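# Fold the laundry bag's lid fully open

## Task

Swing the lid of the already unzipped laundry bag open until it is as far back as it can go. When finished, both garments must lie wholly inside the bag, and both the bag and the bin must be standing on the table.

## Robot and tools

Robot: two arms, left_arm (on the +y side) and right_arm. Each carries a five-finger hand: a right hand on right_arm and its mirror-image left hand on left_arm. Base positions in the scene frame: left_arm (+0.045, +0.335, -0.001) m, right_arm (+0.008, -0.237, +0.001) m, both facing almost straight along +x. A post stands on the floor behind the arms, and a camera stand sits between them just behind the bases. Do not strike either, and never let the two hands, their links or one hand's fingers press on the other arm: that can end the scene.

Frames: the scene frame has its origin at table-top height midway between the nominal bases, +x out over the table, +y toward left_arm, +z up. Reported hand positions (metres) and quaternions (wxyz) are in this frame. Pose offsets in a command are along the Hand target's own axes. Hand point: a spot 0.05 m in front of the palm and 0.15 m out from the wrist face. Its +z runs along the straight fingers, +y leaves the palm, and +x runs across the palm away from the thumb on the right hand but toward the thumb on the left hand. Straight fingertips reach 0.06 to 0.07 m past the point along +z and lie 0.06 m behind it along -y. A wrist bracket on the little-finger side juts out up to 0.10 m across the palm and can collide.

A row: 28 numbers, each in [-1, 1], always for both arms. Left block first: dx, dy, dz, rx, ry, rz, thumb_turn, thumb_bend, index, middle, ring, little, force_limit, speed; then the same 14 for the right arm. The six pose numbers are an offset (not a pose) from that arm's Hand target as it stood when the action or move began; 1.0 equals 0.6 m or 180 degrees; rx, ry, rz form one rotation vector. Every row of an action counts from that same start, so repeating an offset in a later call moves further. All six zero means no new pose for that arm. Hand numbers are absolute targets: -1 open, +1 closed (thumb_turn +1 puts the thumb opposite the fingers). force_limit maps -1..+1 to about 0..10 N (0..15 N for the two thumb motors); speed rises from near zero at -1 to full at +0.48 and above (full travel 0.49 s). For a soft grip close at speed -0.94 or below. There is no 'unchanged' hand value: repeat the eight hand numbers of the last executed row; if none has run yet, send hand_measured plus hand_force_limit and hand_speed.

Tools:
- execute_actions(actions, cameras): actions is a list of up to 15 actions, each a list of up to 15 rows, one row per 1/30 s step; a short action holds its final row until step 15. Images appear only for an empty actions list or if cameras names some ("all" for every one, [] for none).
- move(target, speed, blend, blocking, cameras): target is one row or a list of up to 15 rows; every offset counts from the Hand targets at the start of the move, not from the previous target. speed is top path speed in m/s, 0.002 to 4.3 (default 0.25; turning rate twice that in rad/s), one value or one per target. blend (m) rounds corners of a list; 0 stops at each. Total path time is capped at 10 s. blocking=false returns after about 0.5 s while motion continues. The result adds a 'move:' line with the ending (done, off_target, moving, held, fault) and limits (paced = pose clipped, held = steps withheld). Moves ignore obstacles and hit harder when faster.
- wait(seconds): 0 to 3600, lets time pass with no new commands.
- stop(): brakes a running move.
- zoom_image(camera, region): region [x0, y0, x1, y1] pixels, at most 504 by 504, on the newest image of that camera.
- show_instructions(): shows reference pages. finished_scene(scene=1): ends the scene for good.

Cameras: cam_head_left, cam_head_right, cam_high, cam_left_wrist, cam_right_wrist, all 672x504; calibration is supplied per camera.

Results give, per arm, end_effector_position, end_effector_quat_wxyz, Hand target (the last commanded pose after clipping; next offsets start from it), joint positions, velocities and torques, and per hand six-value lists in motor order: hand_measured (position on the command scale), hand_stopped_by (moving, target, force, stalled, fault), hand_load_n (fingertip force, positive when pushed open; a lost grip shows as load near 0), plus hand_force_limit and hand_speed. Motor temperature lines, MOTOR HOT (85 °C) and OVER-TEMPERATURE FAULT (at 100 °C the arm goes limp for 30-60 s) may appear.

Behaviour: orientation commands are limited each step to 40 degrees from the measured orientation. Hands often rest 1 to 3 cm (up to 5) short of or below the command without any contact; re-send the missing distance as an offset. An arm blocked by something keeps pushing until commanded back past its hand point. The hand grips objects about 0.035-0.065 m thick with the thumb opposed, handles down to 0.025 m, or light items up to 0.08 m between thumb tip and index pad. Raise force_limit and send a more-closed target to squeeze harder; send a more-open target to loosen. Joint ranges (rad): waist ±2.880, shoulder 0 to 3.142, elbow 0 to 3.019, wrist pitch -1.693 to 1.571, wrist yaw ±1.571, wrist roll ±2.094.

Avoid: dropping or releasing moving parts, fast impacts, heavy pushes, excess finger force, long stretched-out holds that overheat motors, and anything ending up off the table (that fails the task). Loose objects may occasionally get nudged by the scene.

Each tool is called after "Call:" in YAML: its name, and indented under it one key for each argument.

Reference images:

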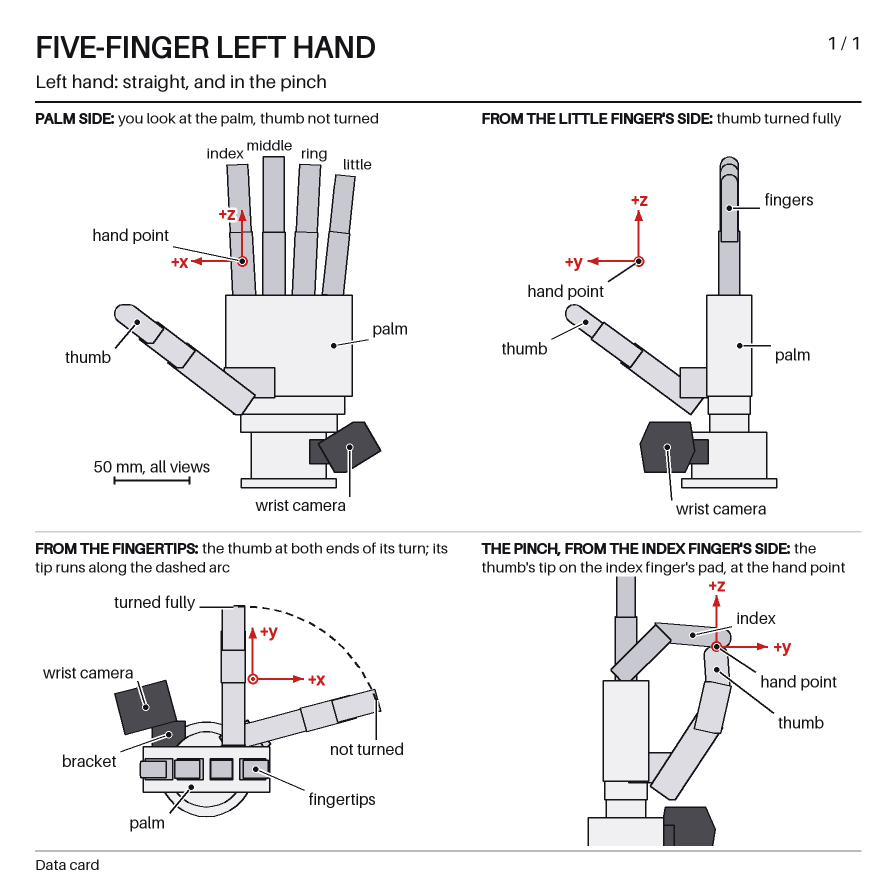

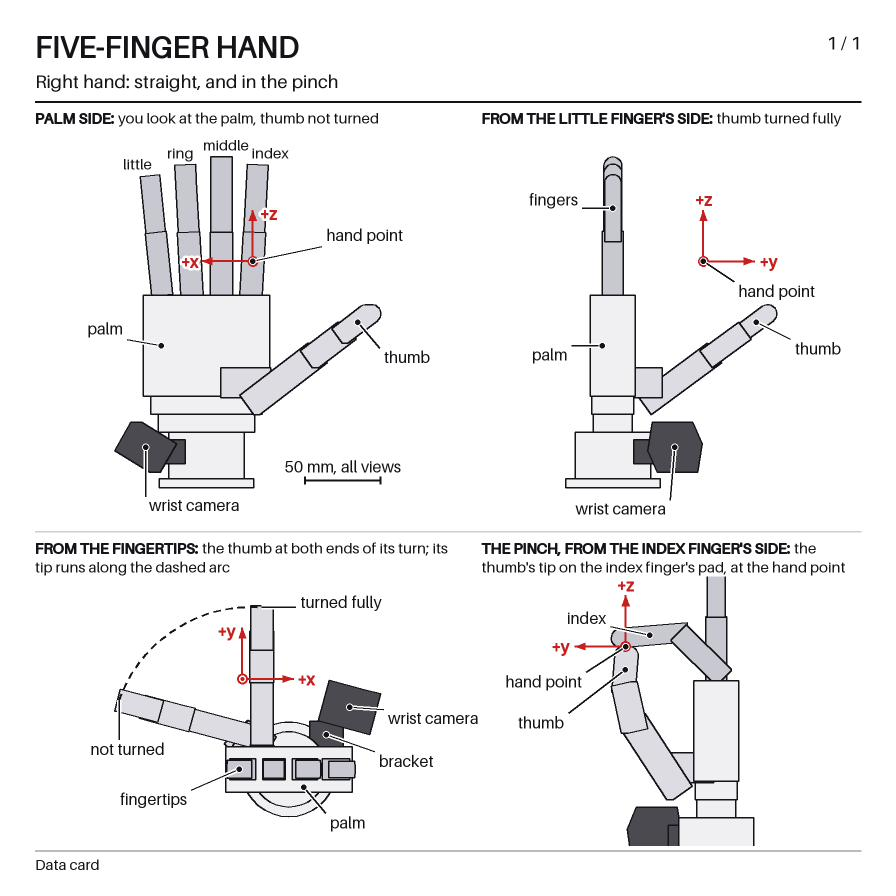

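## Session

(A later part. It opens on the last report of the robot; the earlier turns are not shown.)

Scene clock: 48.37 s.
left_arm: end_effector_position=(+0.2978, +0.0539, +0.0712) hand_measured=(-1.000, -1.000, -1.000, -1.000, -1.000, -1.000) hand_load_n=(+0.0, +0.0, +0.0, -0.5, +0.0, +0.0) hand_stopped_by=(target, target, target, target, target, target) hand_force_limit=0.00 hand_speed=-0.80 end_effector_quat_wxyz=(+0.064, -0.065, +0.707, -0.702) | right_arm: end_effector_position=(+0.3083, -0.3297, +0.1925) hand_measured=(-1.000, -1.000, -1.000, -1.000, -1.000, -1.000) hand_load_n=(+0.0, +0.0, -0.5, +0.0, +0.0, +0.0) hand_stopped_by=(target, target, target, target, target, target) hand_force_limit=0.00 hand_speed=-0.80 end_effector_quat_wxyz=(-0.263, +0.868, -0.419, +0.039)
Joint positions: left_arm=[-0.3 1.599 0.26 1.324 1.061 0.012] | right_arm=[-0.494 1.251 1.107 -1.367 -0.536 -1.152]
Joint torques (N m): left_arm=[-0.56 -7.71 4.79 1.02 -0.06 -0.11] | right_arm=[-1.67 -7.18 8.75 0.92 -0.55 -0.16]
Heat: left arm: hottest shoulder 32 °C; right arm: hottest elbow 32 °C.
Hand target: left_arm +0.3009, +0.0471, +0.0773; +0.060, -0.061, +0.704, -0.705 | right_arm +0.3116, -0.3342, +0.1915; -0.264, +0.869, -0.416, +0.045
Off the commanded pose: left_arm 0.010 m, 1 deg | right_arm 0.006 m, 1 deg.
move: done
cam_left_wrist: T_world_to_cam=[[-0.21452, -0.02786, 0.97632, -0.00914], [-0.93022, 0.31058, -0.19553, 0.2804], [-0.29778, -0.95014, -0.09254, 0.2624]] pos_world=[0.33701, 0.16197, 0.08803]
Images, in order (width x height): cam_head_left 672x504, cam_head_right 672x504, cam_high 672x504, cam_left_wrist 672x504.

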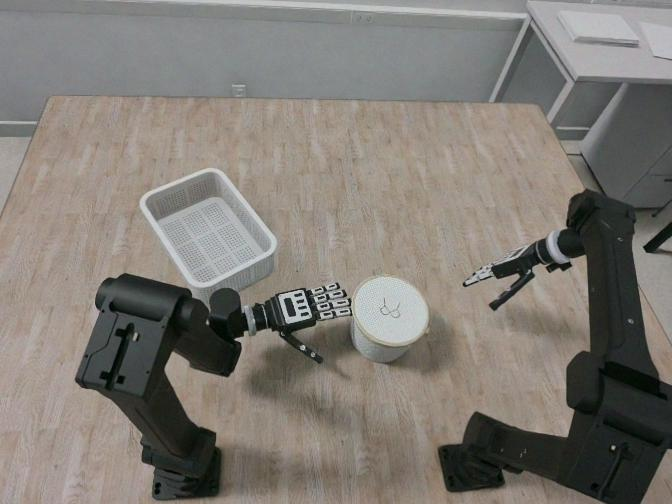

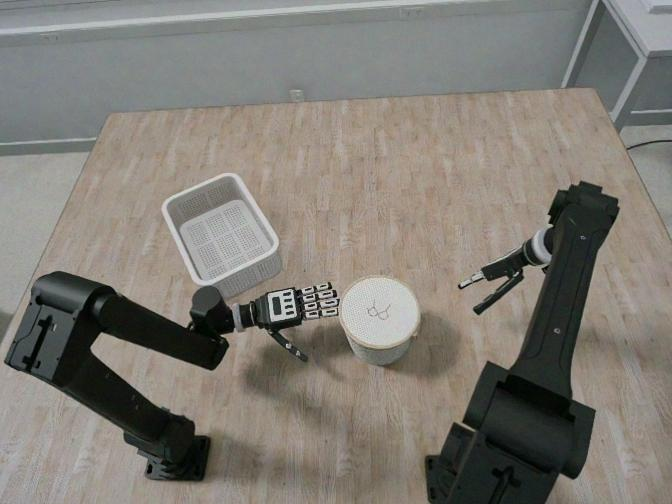

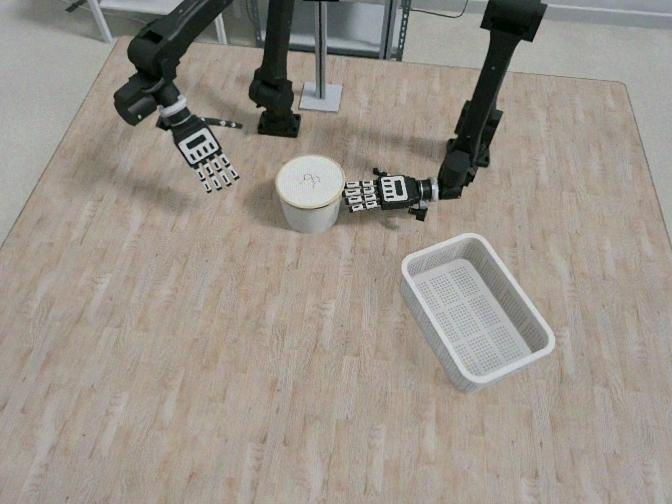

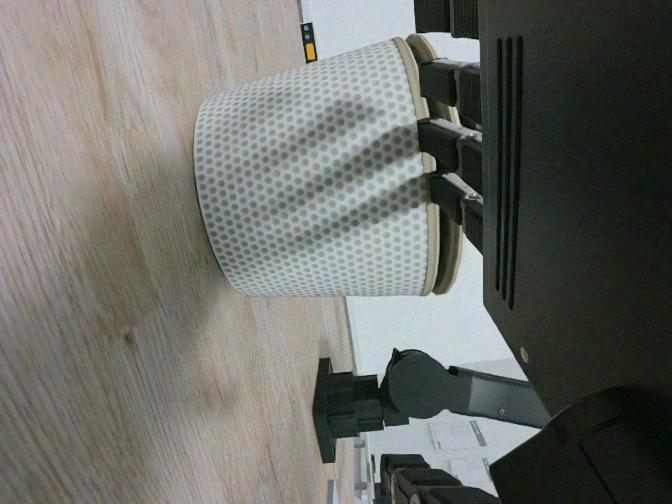

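Call:
move:
  target:
    - [0.001,-0.02,0.003,0,0,0,-1,-1,-1,-1,-1,-1,0,-0.8, 0,0,0,0,0,0,-1,-1,-1,-1,-1,-1,0,-0.8]
    - [0.0129,-0.04,0.0379,0,0,0,-1,-1,-1,-1,-1,-1,0,-0.8, 0,0,0,0,0,0,-1,-1,-1,-1,-1,-1,0,-0.8]
    - [0.0198,-0.0733,0.0584,0,0,0,-1,-1,-1,-1,-1,-1,0,-0.8, 0,0,0,0,0,0,-1,-1,-1,-1,-1,-1,0,-0.8]
  speed: 0.05
  blend: [0.004,0.006,0]
  cameras: ["cam_left_wrist","cam_high","cam_head_right","cam_head_left"]

Call:
zoom_image:
  camera: "cam_left_wrist"
  region: [290, 0, 490, 320]

Call:
zoom_image:
  camera: "cam_high"
  region: [240, 120, 400, 250]

Call:
zoom_image:
  camera: "cam_head_right"
  region: [290, 230, 450, 370]

Scene clock: 51.93 s.
left_arm: end_effector_position=(+0.2894, +0.0195, +0.1102) hand_measured=(-1.000, -1.000, -1.000, -1.000, -1.000, -1.000) hand_load_n=(+0.0, +0.0, -0.5, +0.0, +0.0, +0.0) hand_stopped_by=(target, target, target, target, target, target) hand_force_limit=0.00 hand_speed=-0.80 end_effector_quat_wxyz=(+0.060, -0.068, +0.709, -0.699) | right_arm: end_effector_position=(+0.3083, -0.3297, +0.1925) hand_measured=(-1.000, -1.000, -1.000, -1.000, -1.000, -1.000) hand_load_n=(+0.0, +0.0, +0.0, +0.0, +0.0, +0.0) hand_stopped_by=(target, target, target, target, target, target) hand_force_limit=0.00 hand_speed=-0.80 end_effector_quat_wxyz=(-0.263, +0.868, -0.419, +0.039)
Joint positions: left_arm=[-0.432 1.385 0.292 1.068 0.93 0.01] | right_arm=[-0.494 1.251 1.107 -1.367 -0.536 -1.152]
Joint torques (N m): left_arm=[-0.5 -6.42 7.61 1.06 -0.05 -0.1] | right_arm=[-1.79 -7.24 8.7 0.92 -0.57 -0.18]
Heat: left arm: hottest shoulder 32 °C; right arm: hottest elbow 32 °C.
Hand target: left_arm +0.2952, +0.0105, +0.1213; +0.060, -0.061, +0.704, -0.705 | right_arm +0.3116, -0.3342, +0.1915; -0.264, +0.869, -0.416, +0.045
Off the commanded pose: left_arm 0.015 m, 1 deg | right_arm 0.006 m, 1 deg.
move: off_target (left_arm)
cam_left_wrist: T_world_to_cam=[[-0.20547, -0.03324, 0.9781, -0.05262], [-0.93164, 0.31273, -0.18508, 0.29011], [-0.29973, -0.94926, -0.09523, 0.2317]] pos_world=[0.32891, 0.12747, 0.12723]
Images, in order (width x height): cam_head_left 672x504, cam_head_right 672x504, cam_high 672x504, cam_left_wrist 672x504.

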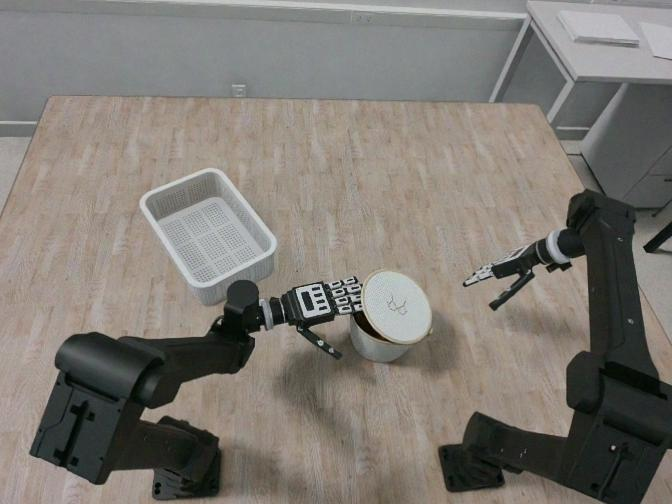

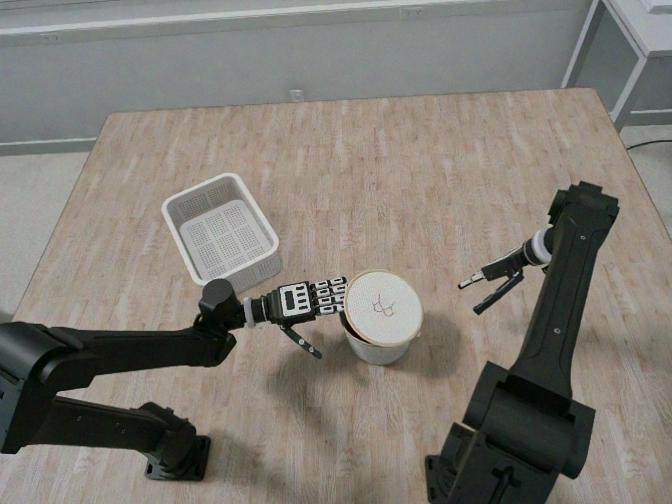

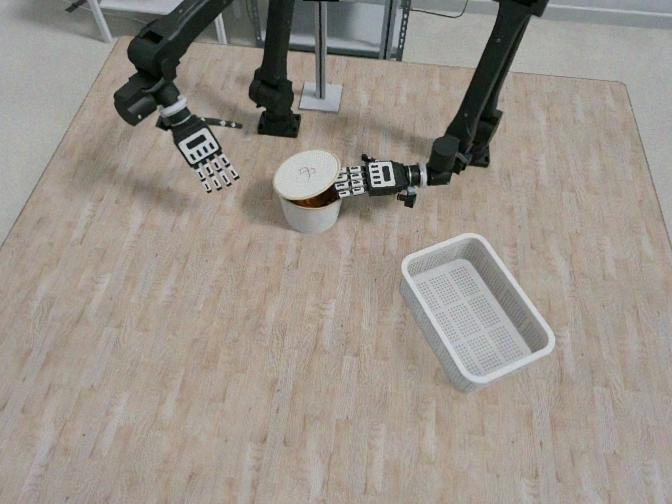

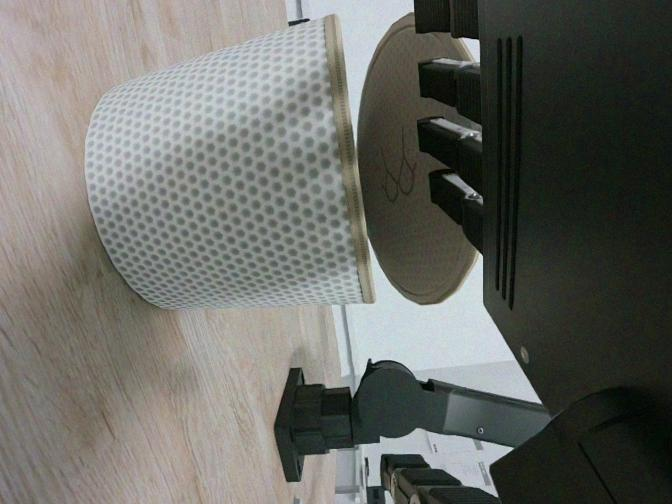

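Scaled by 1.575 from the camera's image (finer frame: 960x720).

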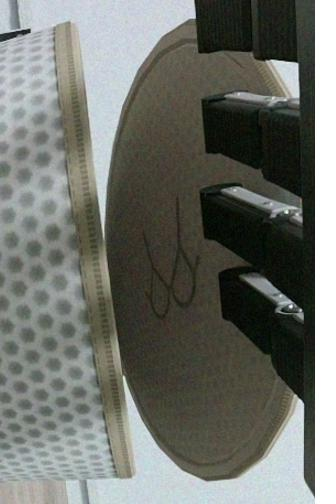

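Scaled by 3.150 from the camera's image (finer frame: 960x720).

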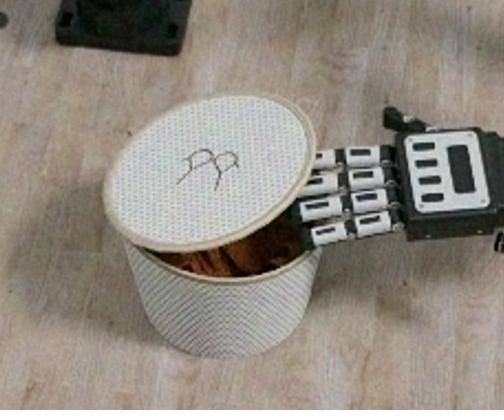

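Scaled by 3.150 from the camera's image (finer frame: 960x720).

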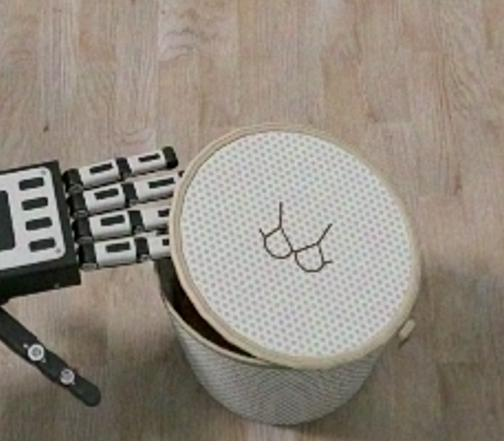

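Call:
move:
  target:
    - [0.007,-0.027,0.0205,0,0,0,-1,-1,-1,-1,-1,-1,0,-0.8, 0,0,0,0,0,0,-1,-1,-1,-1,-1,-1,0,-0.8]
    - [0.0183,-0.0700,0.0536,0,0,0,-1,-1,-1,-1,-1,-1,0,-0.8, 0,0,0,0,0,0,-1,-1,-1,-1,-1,-1,0,-0.8]
  speed: 0.05
  blend: [0.006,0]
  cameras: ["cam_left_wrist","cam_high","cam_head_right","cam_right_wrist"]

Call:
zoom_image:
  camera: "cam_high"
  region: [240, 120, 400, 250]

Call:
zoom_image:
  camera: "cam_head_right"
  region: [290, 230, 450, 370]

Scene clock: 54.27 s.
left_arm: end_effector_position=(+0.2846, -0.0125, +0.1471) hand_measured=(-1.000, -1.000, -1.000, -1.000, -1.000, -1.000) hand_load_n=(-0.5, +0.0, +0.0, +0.0, +0.0, +0.0) hand_stopped_by=(target, target, target, target, target, target) hand_force_limit=0.00 hand_speed=-0.80 end_effector_quat_wxyz=(+0.059, -0.069, +0.711, -0.697) | right_arm: end_effector_position=(+0.3083, -0.3297, +0.1925) hand_measured=(-1.000, -1.000, -1.000, -1.000, -1.000, -1.000) hand_load_n=(-0.5, -0.5, +0.0, +0.0, +0.0, +0.0) hand_stopped_by=(target, target, target, target, target, target) hand_force_limit=0.00 hand_speed=-0.80 end_effector_quat_wxyz=(-0.263, +0.868, -0.419, +0.039)
Joint positions: left_arm=[-0.542 1.247 0.358 0.858 0.82 0.01] | right_arm=[-0.494 1.251 1.107 -1.367 -0.536 -1.152]
Joint torques (N m): left_arm=[-0.15 -6.36 9.42 1.07 -0.06 -0.08] | right_arm=[-1.55 -7.12 8.76 0.98 -0.56 -0.16]
Heat: left arm: hottest shoulder 32 °C; right arm: hottest elbow 32 °C.
Hand target: left_arm +0.2900, -0.0229, +0.1635; +0.061, -0.061, +0.704, -0.705 | right_arm +0.3116, -0.3342, +0.1915; -0.264, +0.869, -0.416, +0.045
Off the commanded pose: left_arm 0.020 m, 2 deg | right_arm 0.006 m, 1 deg.
move: off_target (left_arm)
cam_left_wrist: T_world_to_cam=[[-0.20172, -0.0388, 0.97867, -0.09201], [-0.93231, 0.31383, -0.17972, 0.30192], [-0.30017, -0.94869, -0.09948, 0.20417]] pos_world=[0.32421, 0.09537, 0.16462]
cam_right_wrist: T_world_to_cam=[[-0.50498, -0.66679, -0.54807, 0.04689], [-0.84487, 0.25194, 0.47193, 0.24709], [-0.17659, 0.70137, -0.69058, 0.52963]] pos_world=[0.32597, -0.40246, 0.27484]
Images, in order (width x height): cam_head_right 672x504, cam_high 672x504, cam_left_wrist 672x504, cam_right_wrist 672x504.

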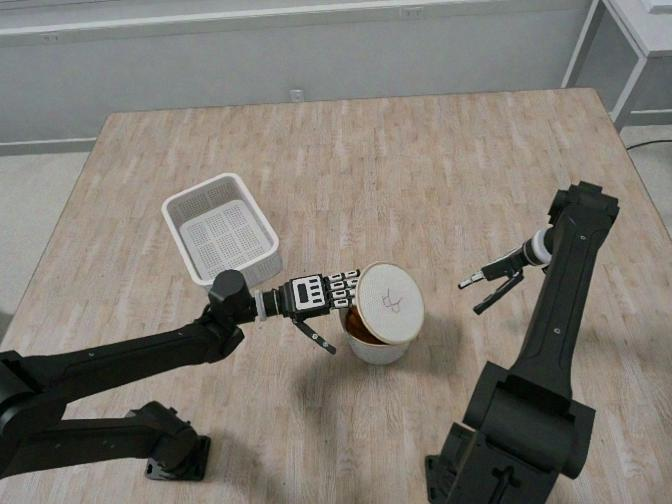

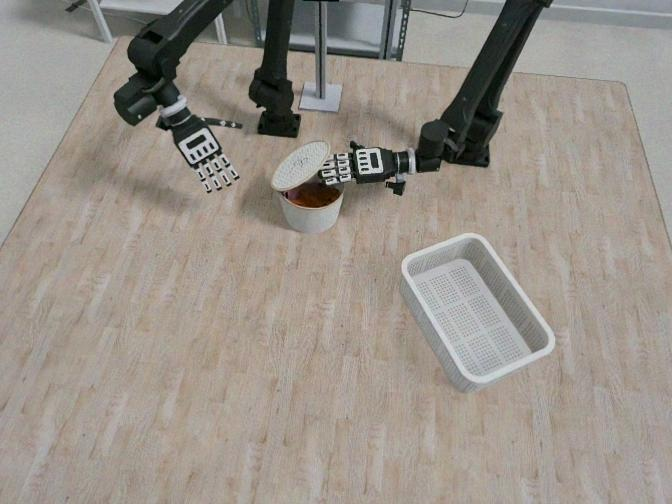

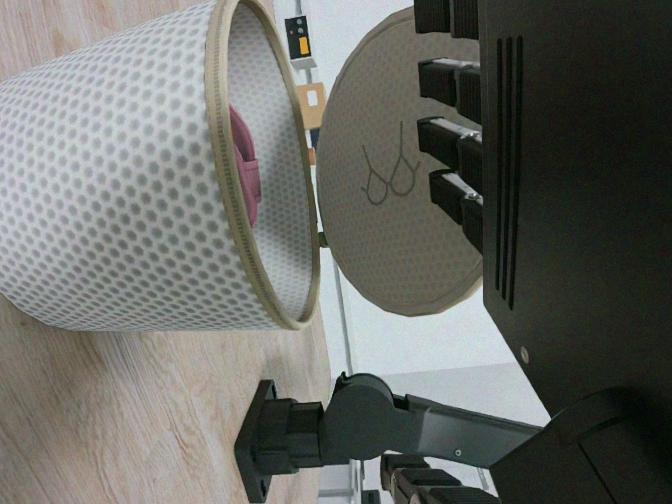

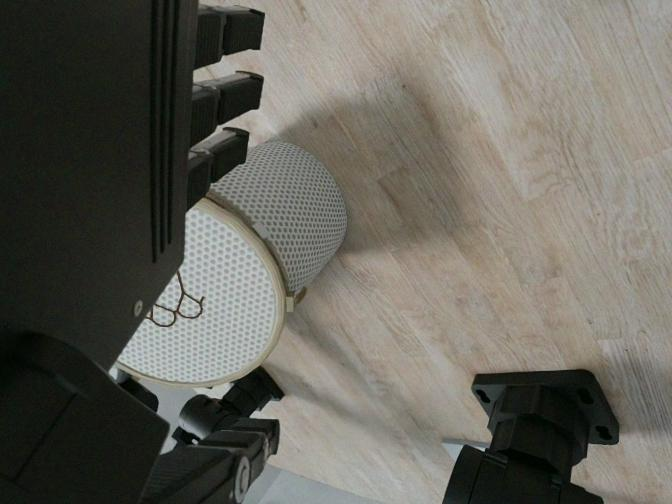

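Scaled by 3.150 from the camera's image (finer frame: 960x720).

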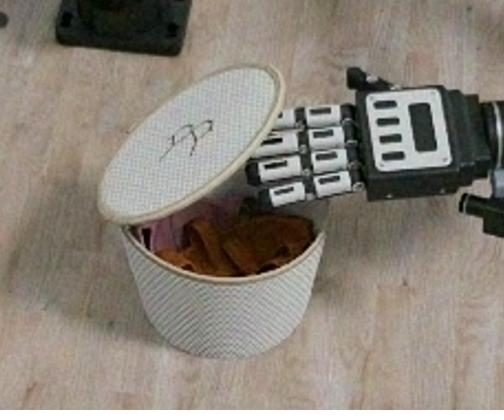

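Scaled by 3.150 from the camera's image (finer frame: 960x720).

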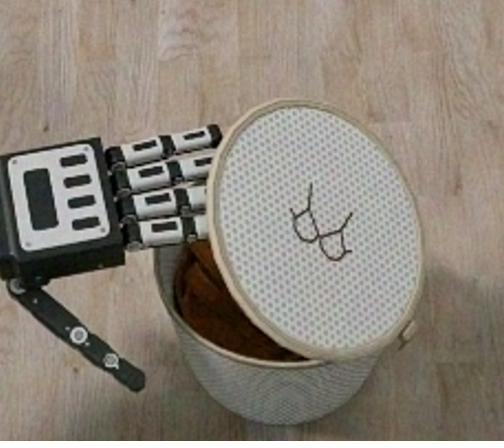

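Call:
move:
  target:
    - [0.015,-0.05,0.0442,0,0,0,-1,-1,-1,-1,-1,-1,0,-0.8, 0,0,0,0,0,0,-1,-1,-1,-1,-1,-1,0,-0.8]
    - [0.0322,-0.077,0.0947,0,0,0,-1,-1,-1,-1,-1,-1,0,-0.8, 0,0,0,0,0,0,-1,-1,-1,-1,-1,-1,0,-0.8]
  speed: 0.05
  blend: [0.006,0]
  cameras: ["cam_left_wrist","cam_high","cam_head_right","cam_right_wrist"]

Call:
zoom_image:
  camera: "cam_high"
  region: [240, 120, 400, 250]

Call:
zoom_image:
  camera: "cam_head_right"
  region: [290, 230, 450, 370]

Scene clock: 57.73 s.
left_arm: end_effector_position=(+0.2766, -0.0702, +0.1922) hand_measured=(-1.000, -1.000, -1.000, -1.000, -1.000, -1.000) hand_load_n=(+0.0, +0.0, +0.0, +0.0, +0.0, +0.0) hand_stopped_by=(target, target, target, target, target, target) hand_force_limit=0.00 hand_speed=-0.80 end_effector_quat_wxyz=(+0.061, -0.066, +0.711, -0.697) | right_arm: end_effector_position=(+0.3083, -0.3297, +0.1925) hand_measured=(-1.000, -1.000, -1.000, -1.000, -1.000, -1.000) hand_load_n=(+0.0, +0.0, +0.0, +0.0, +0.0, +0.0) hand_stopped_by=(target, target, target, target, target, target) hand_force_limit=0.00 hand_speed=-0.80 end_effector_quat_wxyz=(-0.263, +0.868, -0.419, +0.039)
Joint positions: left_arm=[-0.715 1.191 0.485 0.679 0.648 0.01] | right_arm=[-0.494 1.251 1.107 -1.367 -0.536 -1.152]
Joint torques (N m): left_arm=[-0.44 -6.3 10.91 1.25 -0.08 -0.08] | right_arm=[-1.55 -7.06 8.72 0.88 -0.57 -0.17]
Heat: left arm: hottest shoulder 32 °C; right arm: hottest elbow 32 °C.
Hand target: left_arm +0.2805, -0.0822, +0.2097; +0.060, -0.061, +0.704, -0.705 | right_arm +0.3116, -0.3342, +0.1915; -0.264, +0.869, -0.416, +0.045
Off the commanded pose: left_arm 0.022 m, 1 deg | right_arm 0.006 m, 1 deg.
move: off_target (left_arm)
cam_left_wrist: T_world_to_cam=[[-0.20788, -0.03987, 0.97734, -0.13812], [-0.93081, 0.31516, -0.18513, 0.32136], [-0.30064, -0.9482, -0.10263, 0.15235]] pos_world=[0.31621, 0.03767, 0.21012]
cam_right_wrist: T_world_to_cam=[[-0.50498, -0.66679, -0.54807, 0.04689], [-0.84487, 0.25194, 0.47193, 0.24709], [-0.17659, 0.70137, -0.69058, 0.52963]] pos_world=[0.32597, -0.40246, 0.27484]
Images, in order (width x height): cam_head_right 672x504, cam_high 672x504, cam_left_wrist 672x504, cam_right_wrist 672x504.

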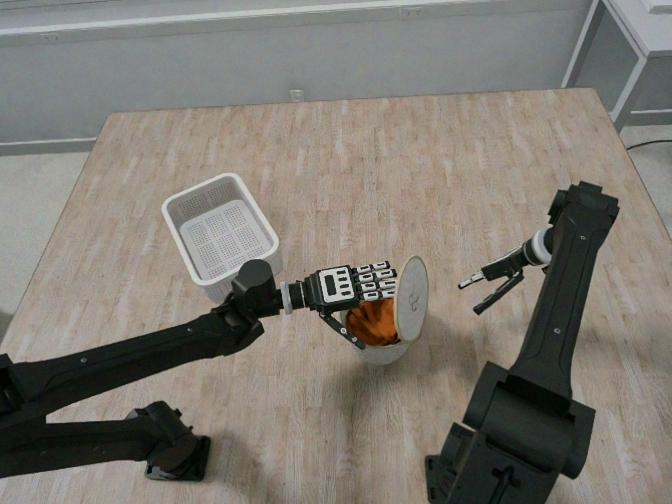

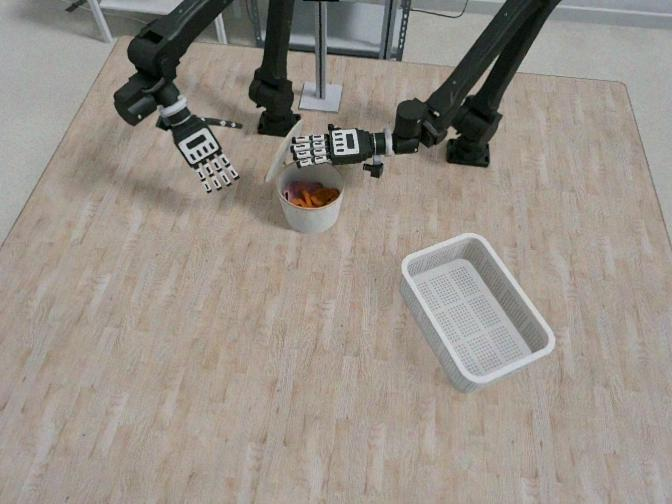

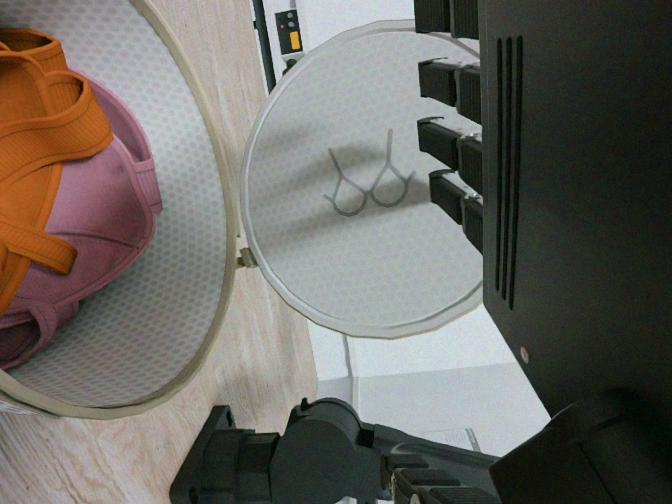

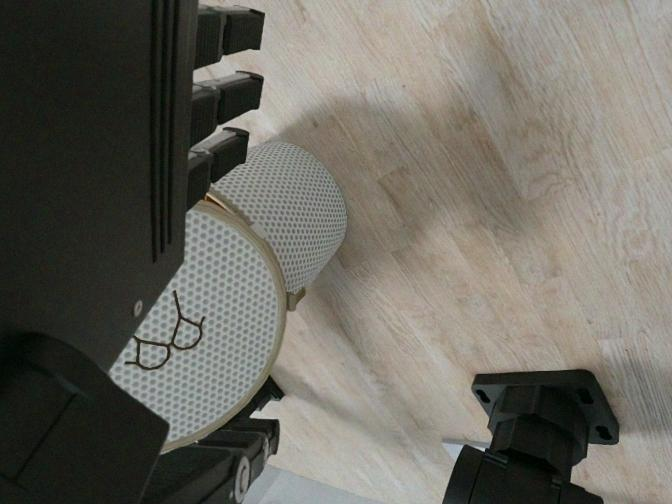

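Scaled by 3.150 from the camera's image (finer frame: 960x720).

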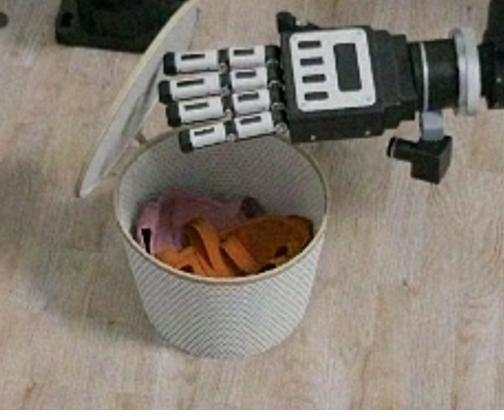

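Scaled by 3.150 from the camera's image (finer frame: 960x720).

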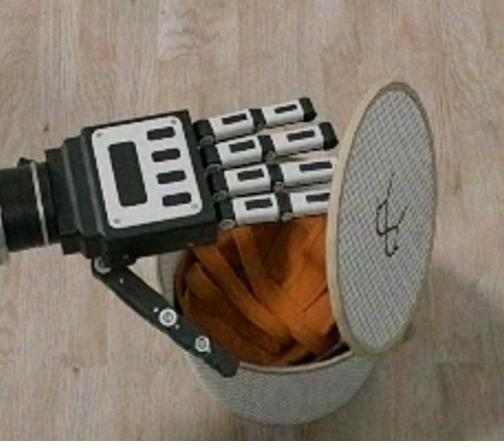

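Call:
move:
  target: [-0.004,0,-0.03,0,0,0,-1,-1,-1,-1,-1,-1,0,-0.8, 0,0,0,0,0,0,-1,-1,-1,-1,-1,-1,0,-0.8]
  speed: 0.05
  cameras: ["cam_left_wrist","cam_head_right","cam_high"]

Call:
zoom_image:
  camera: "cam_high"
  region: [240, 110, 400, 250]

Call:
zoom_image:
  camera: "cam_head_right"
  region: [290, 230, 450, 370]

Scene clock: 58.97 s.
left_arm: end_effector_position=(+0.2738, -0.0653, +0.2023) hand_measured=(-1.000, -1.000, -1.000, -1.000, -1.000, -1.000) hand_load_n=(-0.5, +0.0, +0.0, +0.0, +0.0, +0.0) hand_stopped_by=(target, target, target, target, target, target) hand_force_limit=0.00 hand_speed=-0.80 end_effector_quat_wxyz=(+0.059, -0.055, +0.707, -0.703) | right_arm: end_effector_position=(+0.3083, -0.3297, +0.1925) hand_measured=(-1.000, -1.000, -1.000, -1.000, -1.000, -1.000) hand_load_n=(+0.0, +0.0, +0.0, +0.0, +0.0, +0.0) hand_stopped_by=(target, target, target, target, target, target) hand_force_limit=0.00 hand_speed=-0.80 end_effector_quat_wxyz=(-0.263, +0.868, -0.419, +0.039)
Joint positions: left_arm=[-0.7 1.162 0.485 0.669 0.682 0.01] | right_arm=[-0.494 1.251 1.107 -1.367 -0.536 -1.152]
Joint torques (N m): left_arm=[1.96 -6.12 8.8 1.36 0.24 -0.08] | right_arm=[-1.55 -7.06 8.7 0.88 -0.56 -0.16]
Heat: left arm: hottest shoulder 32 °C; right arm: hottest elbow 32 °C.
Hand target: left_arm +0.2798, -0.0640, +0.2096; +0.060, -0.061, +0.704, -0.705 | right_arm +0.3116, -0.3342, +0.1915; -0.264, +0.869, -0.416, +0.045
Off the commanded pose: left_arm 0.010 m, 1 deg | right_arm 0.006 m, 1 deg.
move: done
cam_left_wrist: T_world_to_cam=[[-0.22164, -0.02306, 0.97486, -0.14299], [-0.92204, 0.33034, -0.20181, 0.32102], [-0.31738, -0.94358, -0.09448, 0.16036]] pos_world=[0.3152, 0.04197, 0.21933]
Images, in order (width x height): cam_head_right 672x504, cam_high 672x504, cam_left_wrist 672x504.

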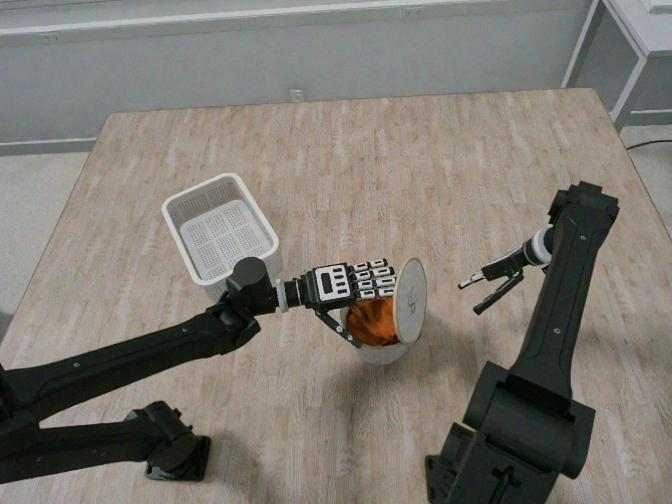

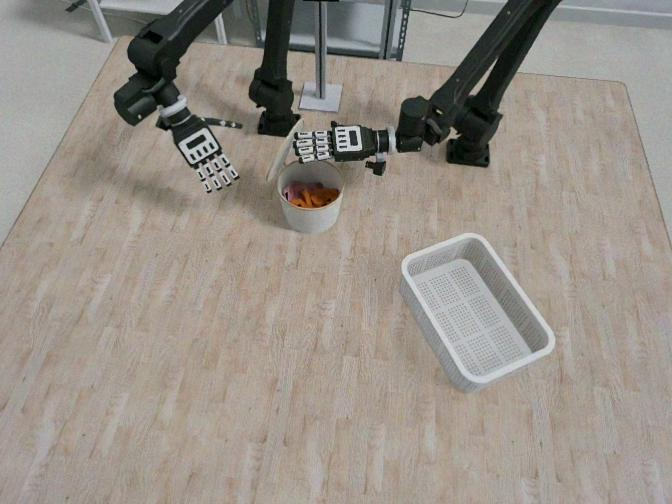

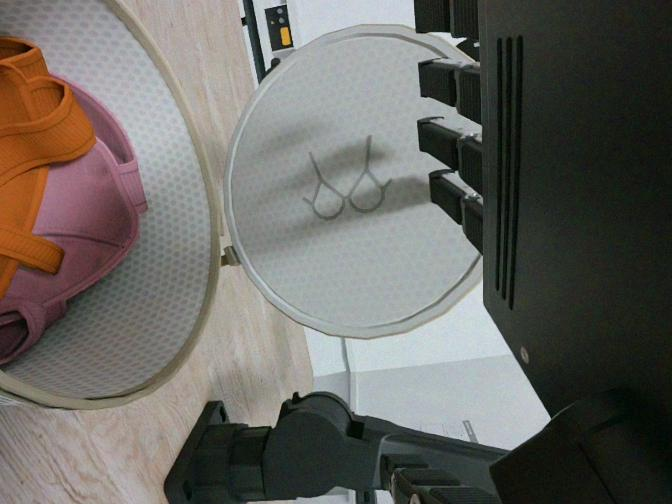

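Scaled by 3.150 from the camera's image (finer frame: 960x720).

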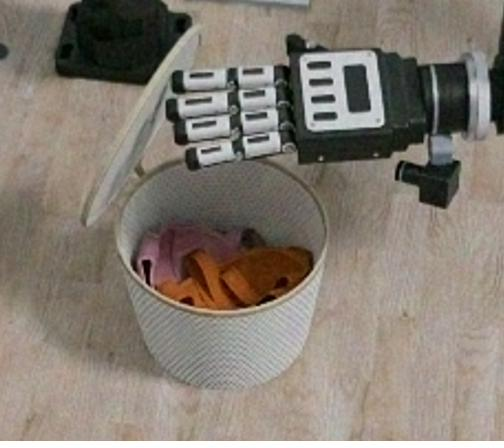

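Scaled by 3.150 from the camera's image (finer frame: 960x720).

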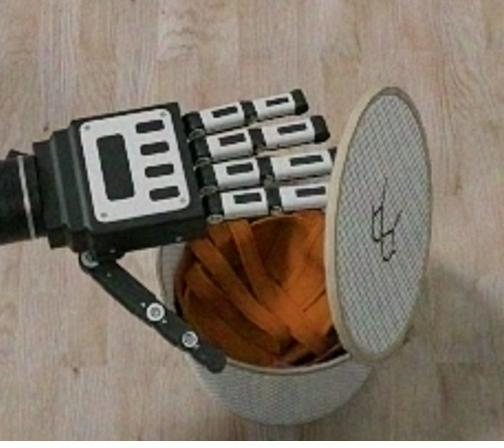

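Call:
move:
  target: [-0.006,0,-0.04,0,0,0,-1,-1,-1,-1,-1,-1,0,-0.8, 0,0,0,0,0,0,-1,-1,-1,-1,-1,-1,0,-0.8]
  speed: 0.05
  cameras: ["cam_left_wrist","cam_head_right","cam_high"]

Call:
zoom_image:
  camera: "cam_head_right"
  region: [290, 230, 450, 370]

Scene clock: 60.50 s.
left_arm: end_effector_position=(+0.2788, -0.0451, +0.2124) hand_measured=(-1.000, -1.000, -1.000, -1.000, -1.000, -1.000) hand_load_n=(+0.0, +0.0, +0.0, +0.0, +0.0, +0.0) hand_stopped_by=(target, target, target, target, target, target) hand_force_limit=0.00 hand_speed=-0.80 end_effector_quat_wxyz=(+0.064, -0.051, +0.702, -0.707) | right_arm: end_effector_position=(+0.3083, -0.3297, +0.1925) hand_measured=(-1.000, -1.000, -1.000, -1.000, -1.000, -1.000) hand_load_n=(+0.0, +0.0, +0.0, +0.0, +0.0, +0.0) hand_stopped_by=(target, target, target, target, target, target) hand_force_limit=0.00 hand_speed=-0.80 end_effector_quat_wxyz=(-0.263, +0.868, -0.419, +0.039)
Joint positions: left_arm=[-0.639 1.111 0.471 0.652 0.743 0.01] | right_arm=[-0.494 1.251 1.107 -1.367 -0.536 -1.152]
Joint torques (N m): left_arm=[2.02 -5.83 7.23 1.24 0.22 -0.1] | right_arm=[-1.61 -7.18 8.65 0.85 -0.57 -0.17]
Heat: left arm: hottest shoulder 32 °C; right arm: hottest elbow 32 °C.
Hand target: left_arm +0.2794, -0.0398, +0.2097; +0.061, -0.061, +0.704, -0.705 | right_arm +0.3116, -0.3342, +0.1915; -0.264, +0.869, -0.416, +0.045
Off the commanded pose: left_arm 0.006 m, 1 deg | right_arm 0.006 m, 1 deg.
move: done
cam_left_wrist: T_world_to_cam=[[-0.23623, -0.01117, 0.97163, -0.14599], [-0.91912, 0.32702, -0.2197, 0.32388], [-0.31529, -0.94495, -0.08752, 0.17982]] pos_world=[0.31989, 0.06237, 0.22874]
Images, in order (width x height): cam_head_right 672x504, cam_high 672x504, cam_left_wrist 672x504.

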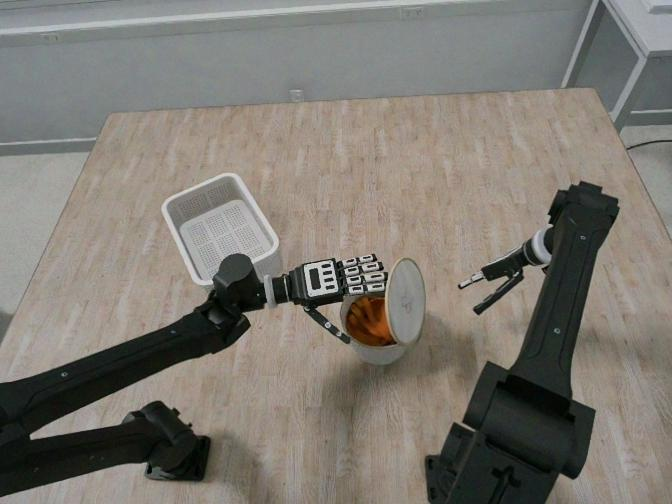

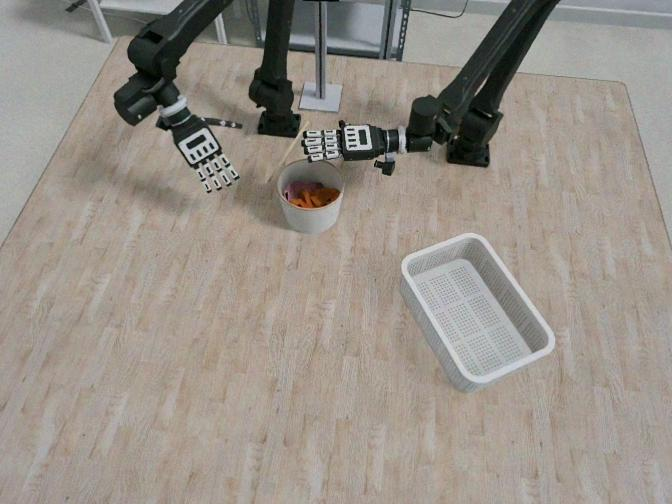

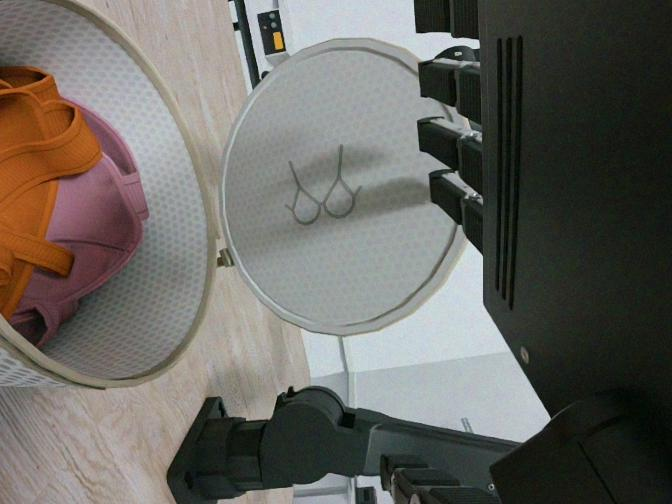

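Scaled by 3.150 from the camera's image (finer frame: 960x720).

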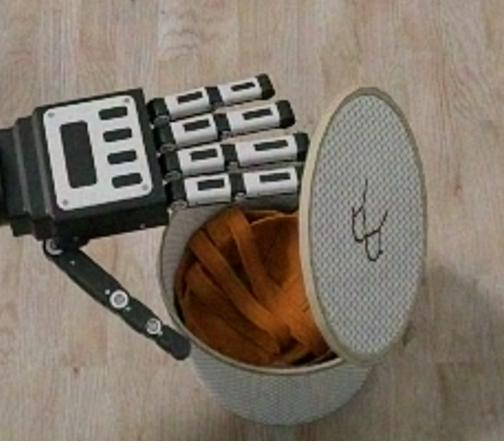

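Call:
move:
  target: [0,0,0,0,0,0,-1,-1,-1,-1,-1,-1,0,-0.8, -0.14,-0.2042,-0.1297,0.0384,0.1834,0.7368,-1,-1,-1,-1,-1,-1,0,-0.8]
  speed: 0.2
  cameras: ["all"]

Scene clock: 73.23 s.
left_arm: end_effector_position=(+0.2788, -0.0451, +0.2124) hand_measured=(-1.000, -1.000, -1.000, -1.000, -1.000, -1.000) hand_load_n=(+0.0, +0.0, +0.0, +0.0, +0.0, +0.0) hand_stopped_by=(target, target, target, target, target, target) hand_force_limit=0.00 hand_speed=-0.80 end_effector_quat_wxyz=(+0.064, -0.051, +0.702, -0.707) | right_arm: end_effector_position=(+0.3156, -0.2427, +0.3147) hand_measured=(-1.000, -1.000, -1.000, -1.000, -1.000, -1.000) hand_load_n=(+0.0, +0.0, +0.0, +0.5, +0.0, +0.0) hand_stopped_by=(target, target, target, target, target, target) hand_force_limit=0.00 hand_speed=-0.80 end_effector_quat_wxyz=(+0.071, +0.078, +0.994, +0.010)
Joint positions: left_arm=[-0.639 1.111 0.471 0.652 0.743 0.01] | right_arm=[-0.246 0.98 1.218 -1.672 -0.045 1.481]
Joint torques (N m): left_arm=[1.9 -6.01 7.23 1.22 0.24 -0.09] | right_arm=[0.03 -4.19 11.78 0.32 0 0.03]
Heat: left arm: hottest elbow 33 °C; right arm: hottest elbow 33 °C.
Hand target: left_arm +0.2794, -0.0398, +0.2097; +0.061, -0.061, +0.704, -0.705 | right_arm +0.3195, -0.2413, +0.3309; +0.085, +0.078, +0.993, +0.007
Off the commanded pose: left_arm 0.006 m, 1 deg | right_arm 0.017 m, 2 deg.
joint at its limit (right arm) — joint 4 (wrist pitch), lower limit.
move: off_target (right_arm)
cam_left_wrist: T_world_to_cam=[[-0.23623, -0.01117, 0.97163, -0.14599], [-0.91912, 0.32702, -0.2197, 0.32388], [-0.31529, -0.94495, -0.08752, 0.17982]] pos_world=[0.31989, 0.06237, 0.22874]
cam_right_wrist: T_world_to_cam=[[-0.09705, 0.9942, -0.04631, 0.29213], [0.74691, 0.1035, 0.65682, -0.42301], [0.6578, 0.02916, -0.75263, 0.14739]] pos_world=[0.24735, -0.25095, 0.4023]

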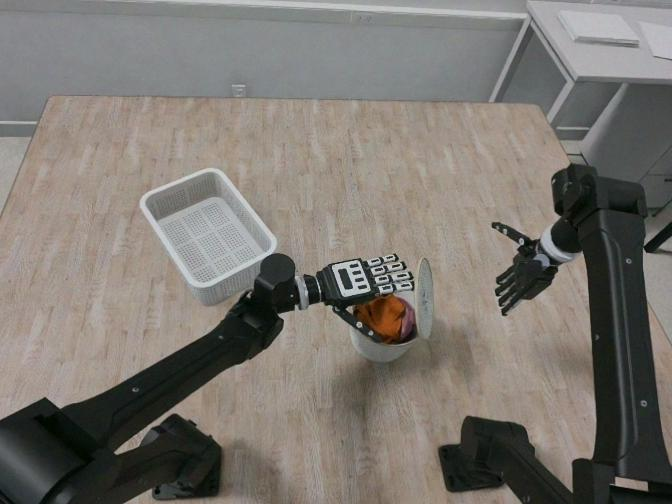

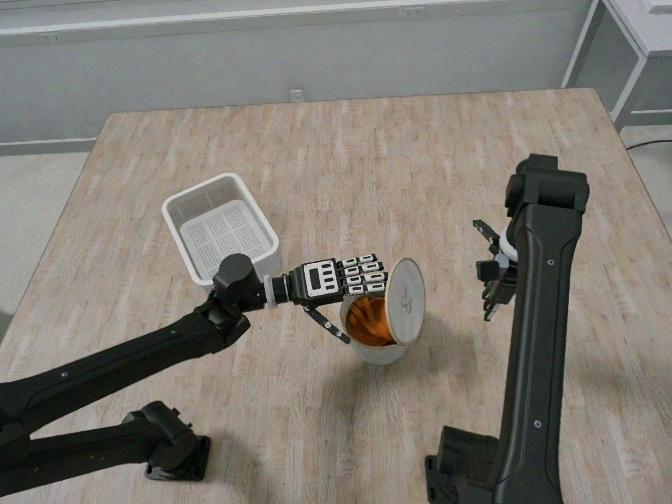

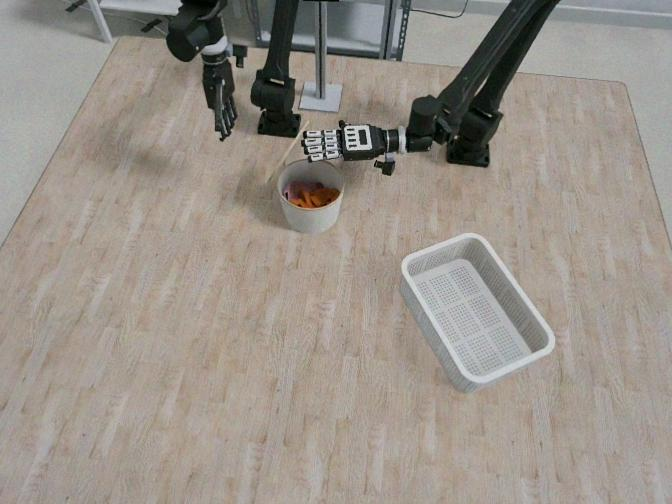

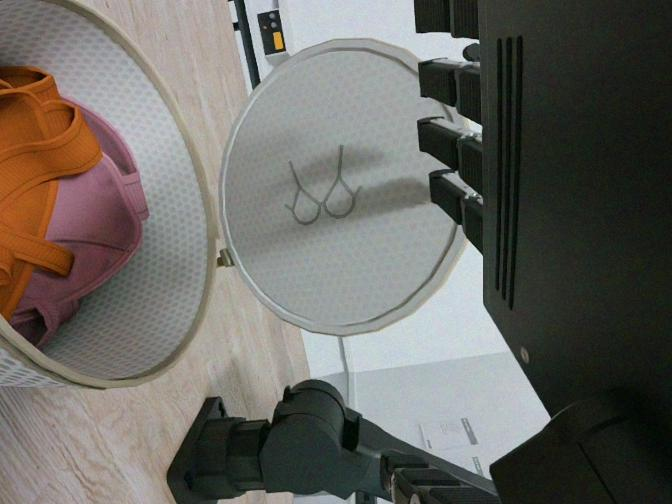

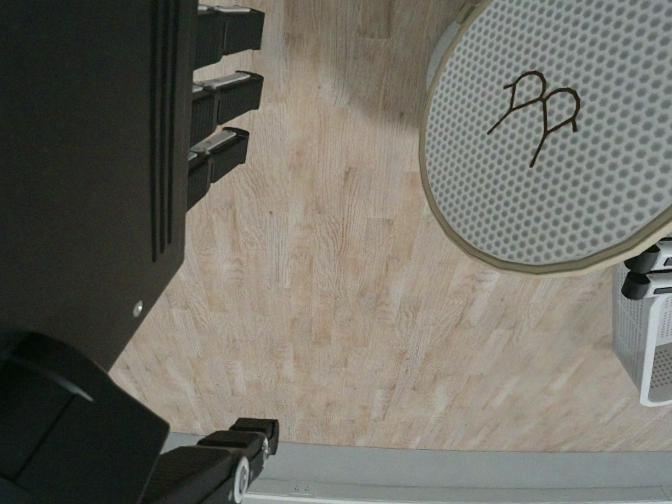

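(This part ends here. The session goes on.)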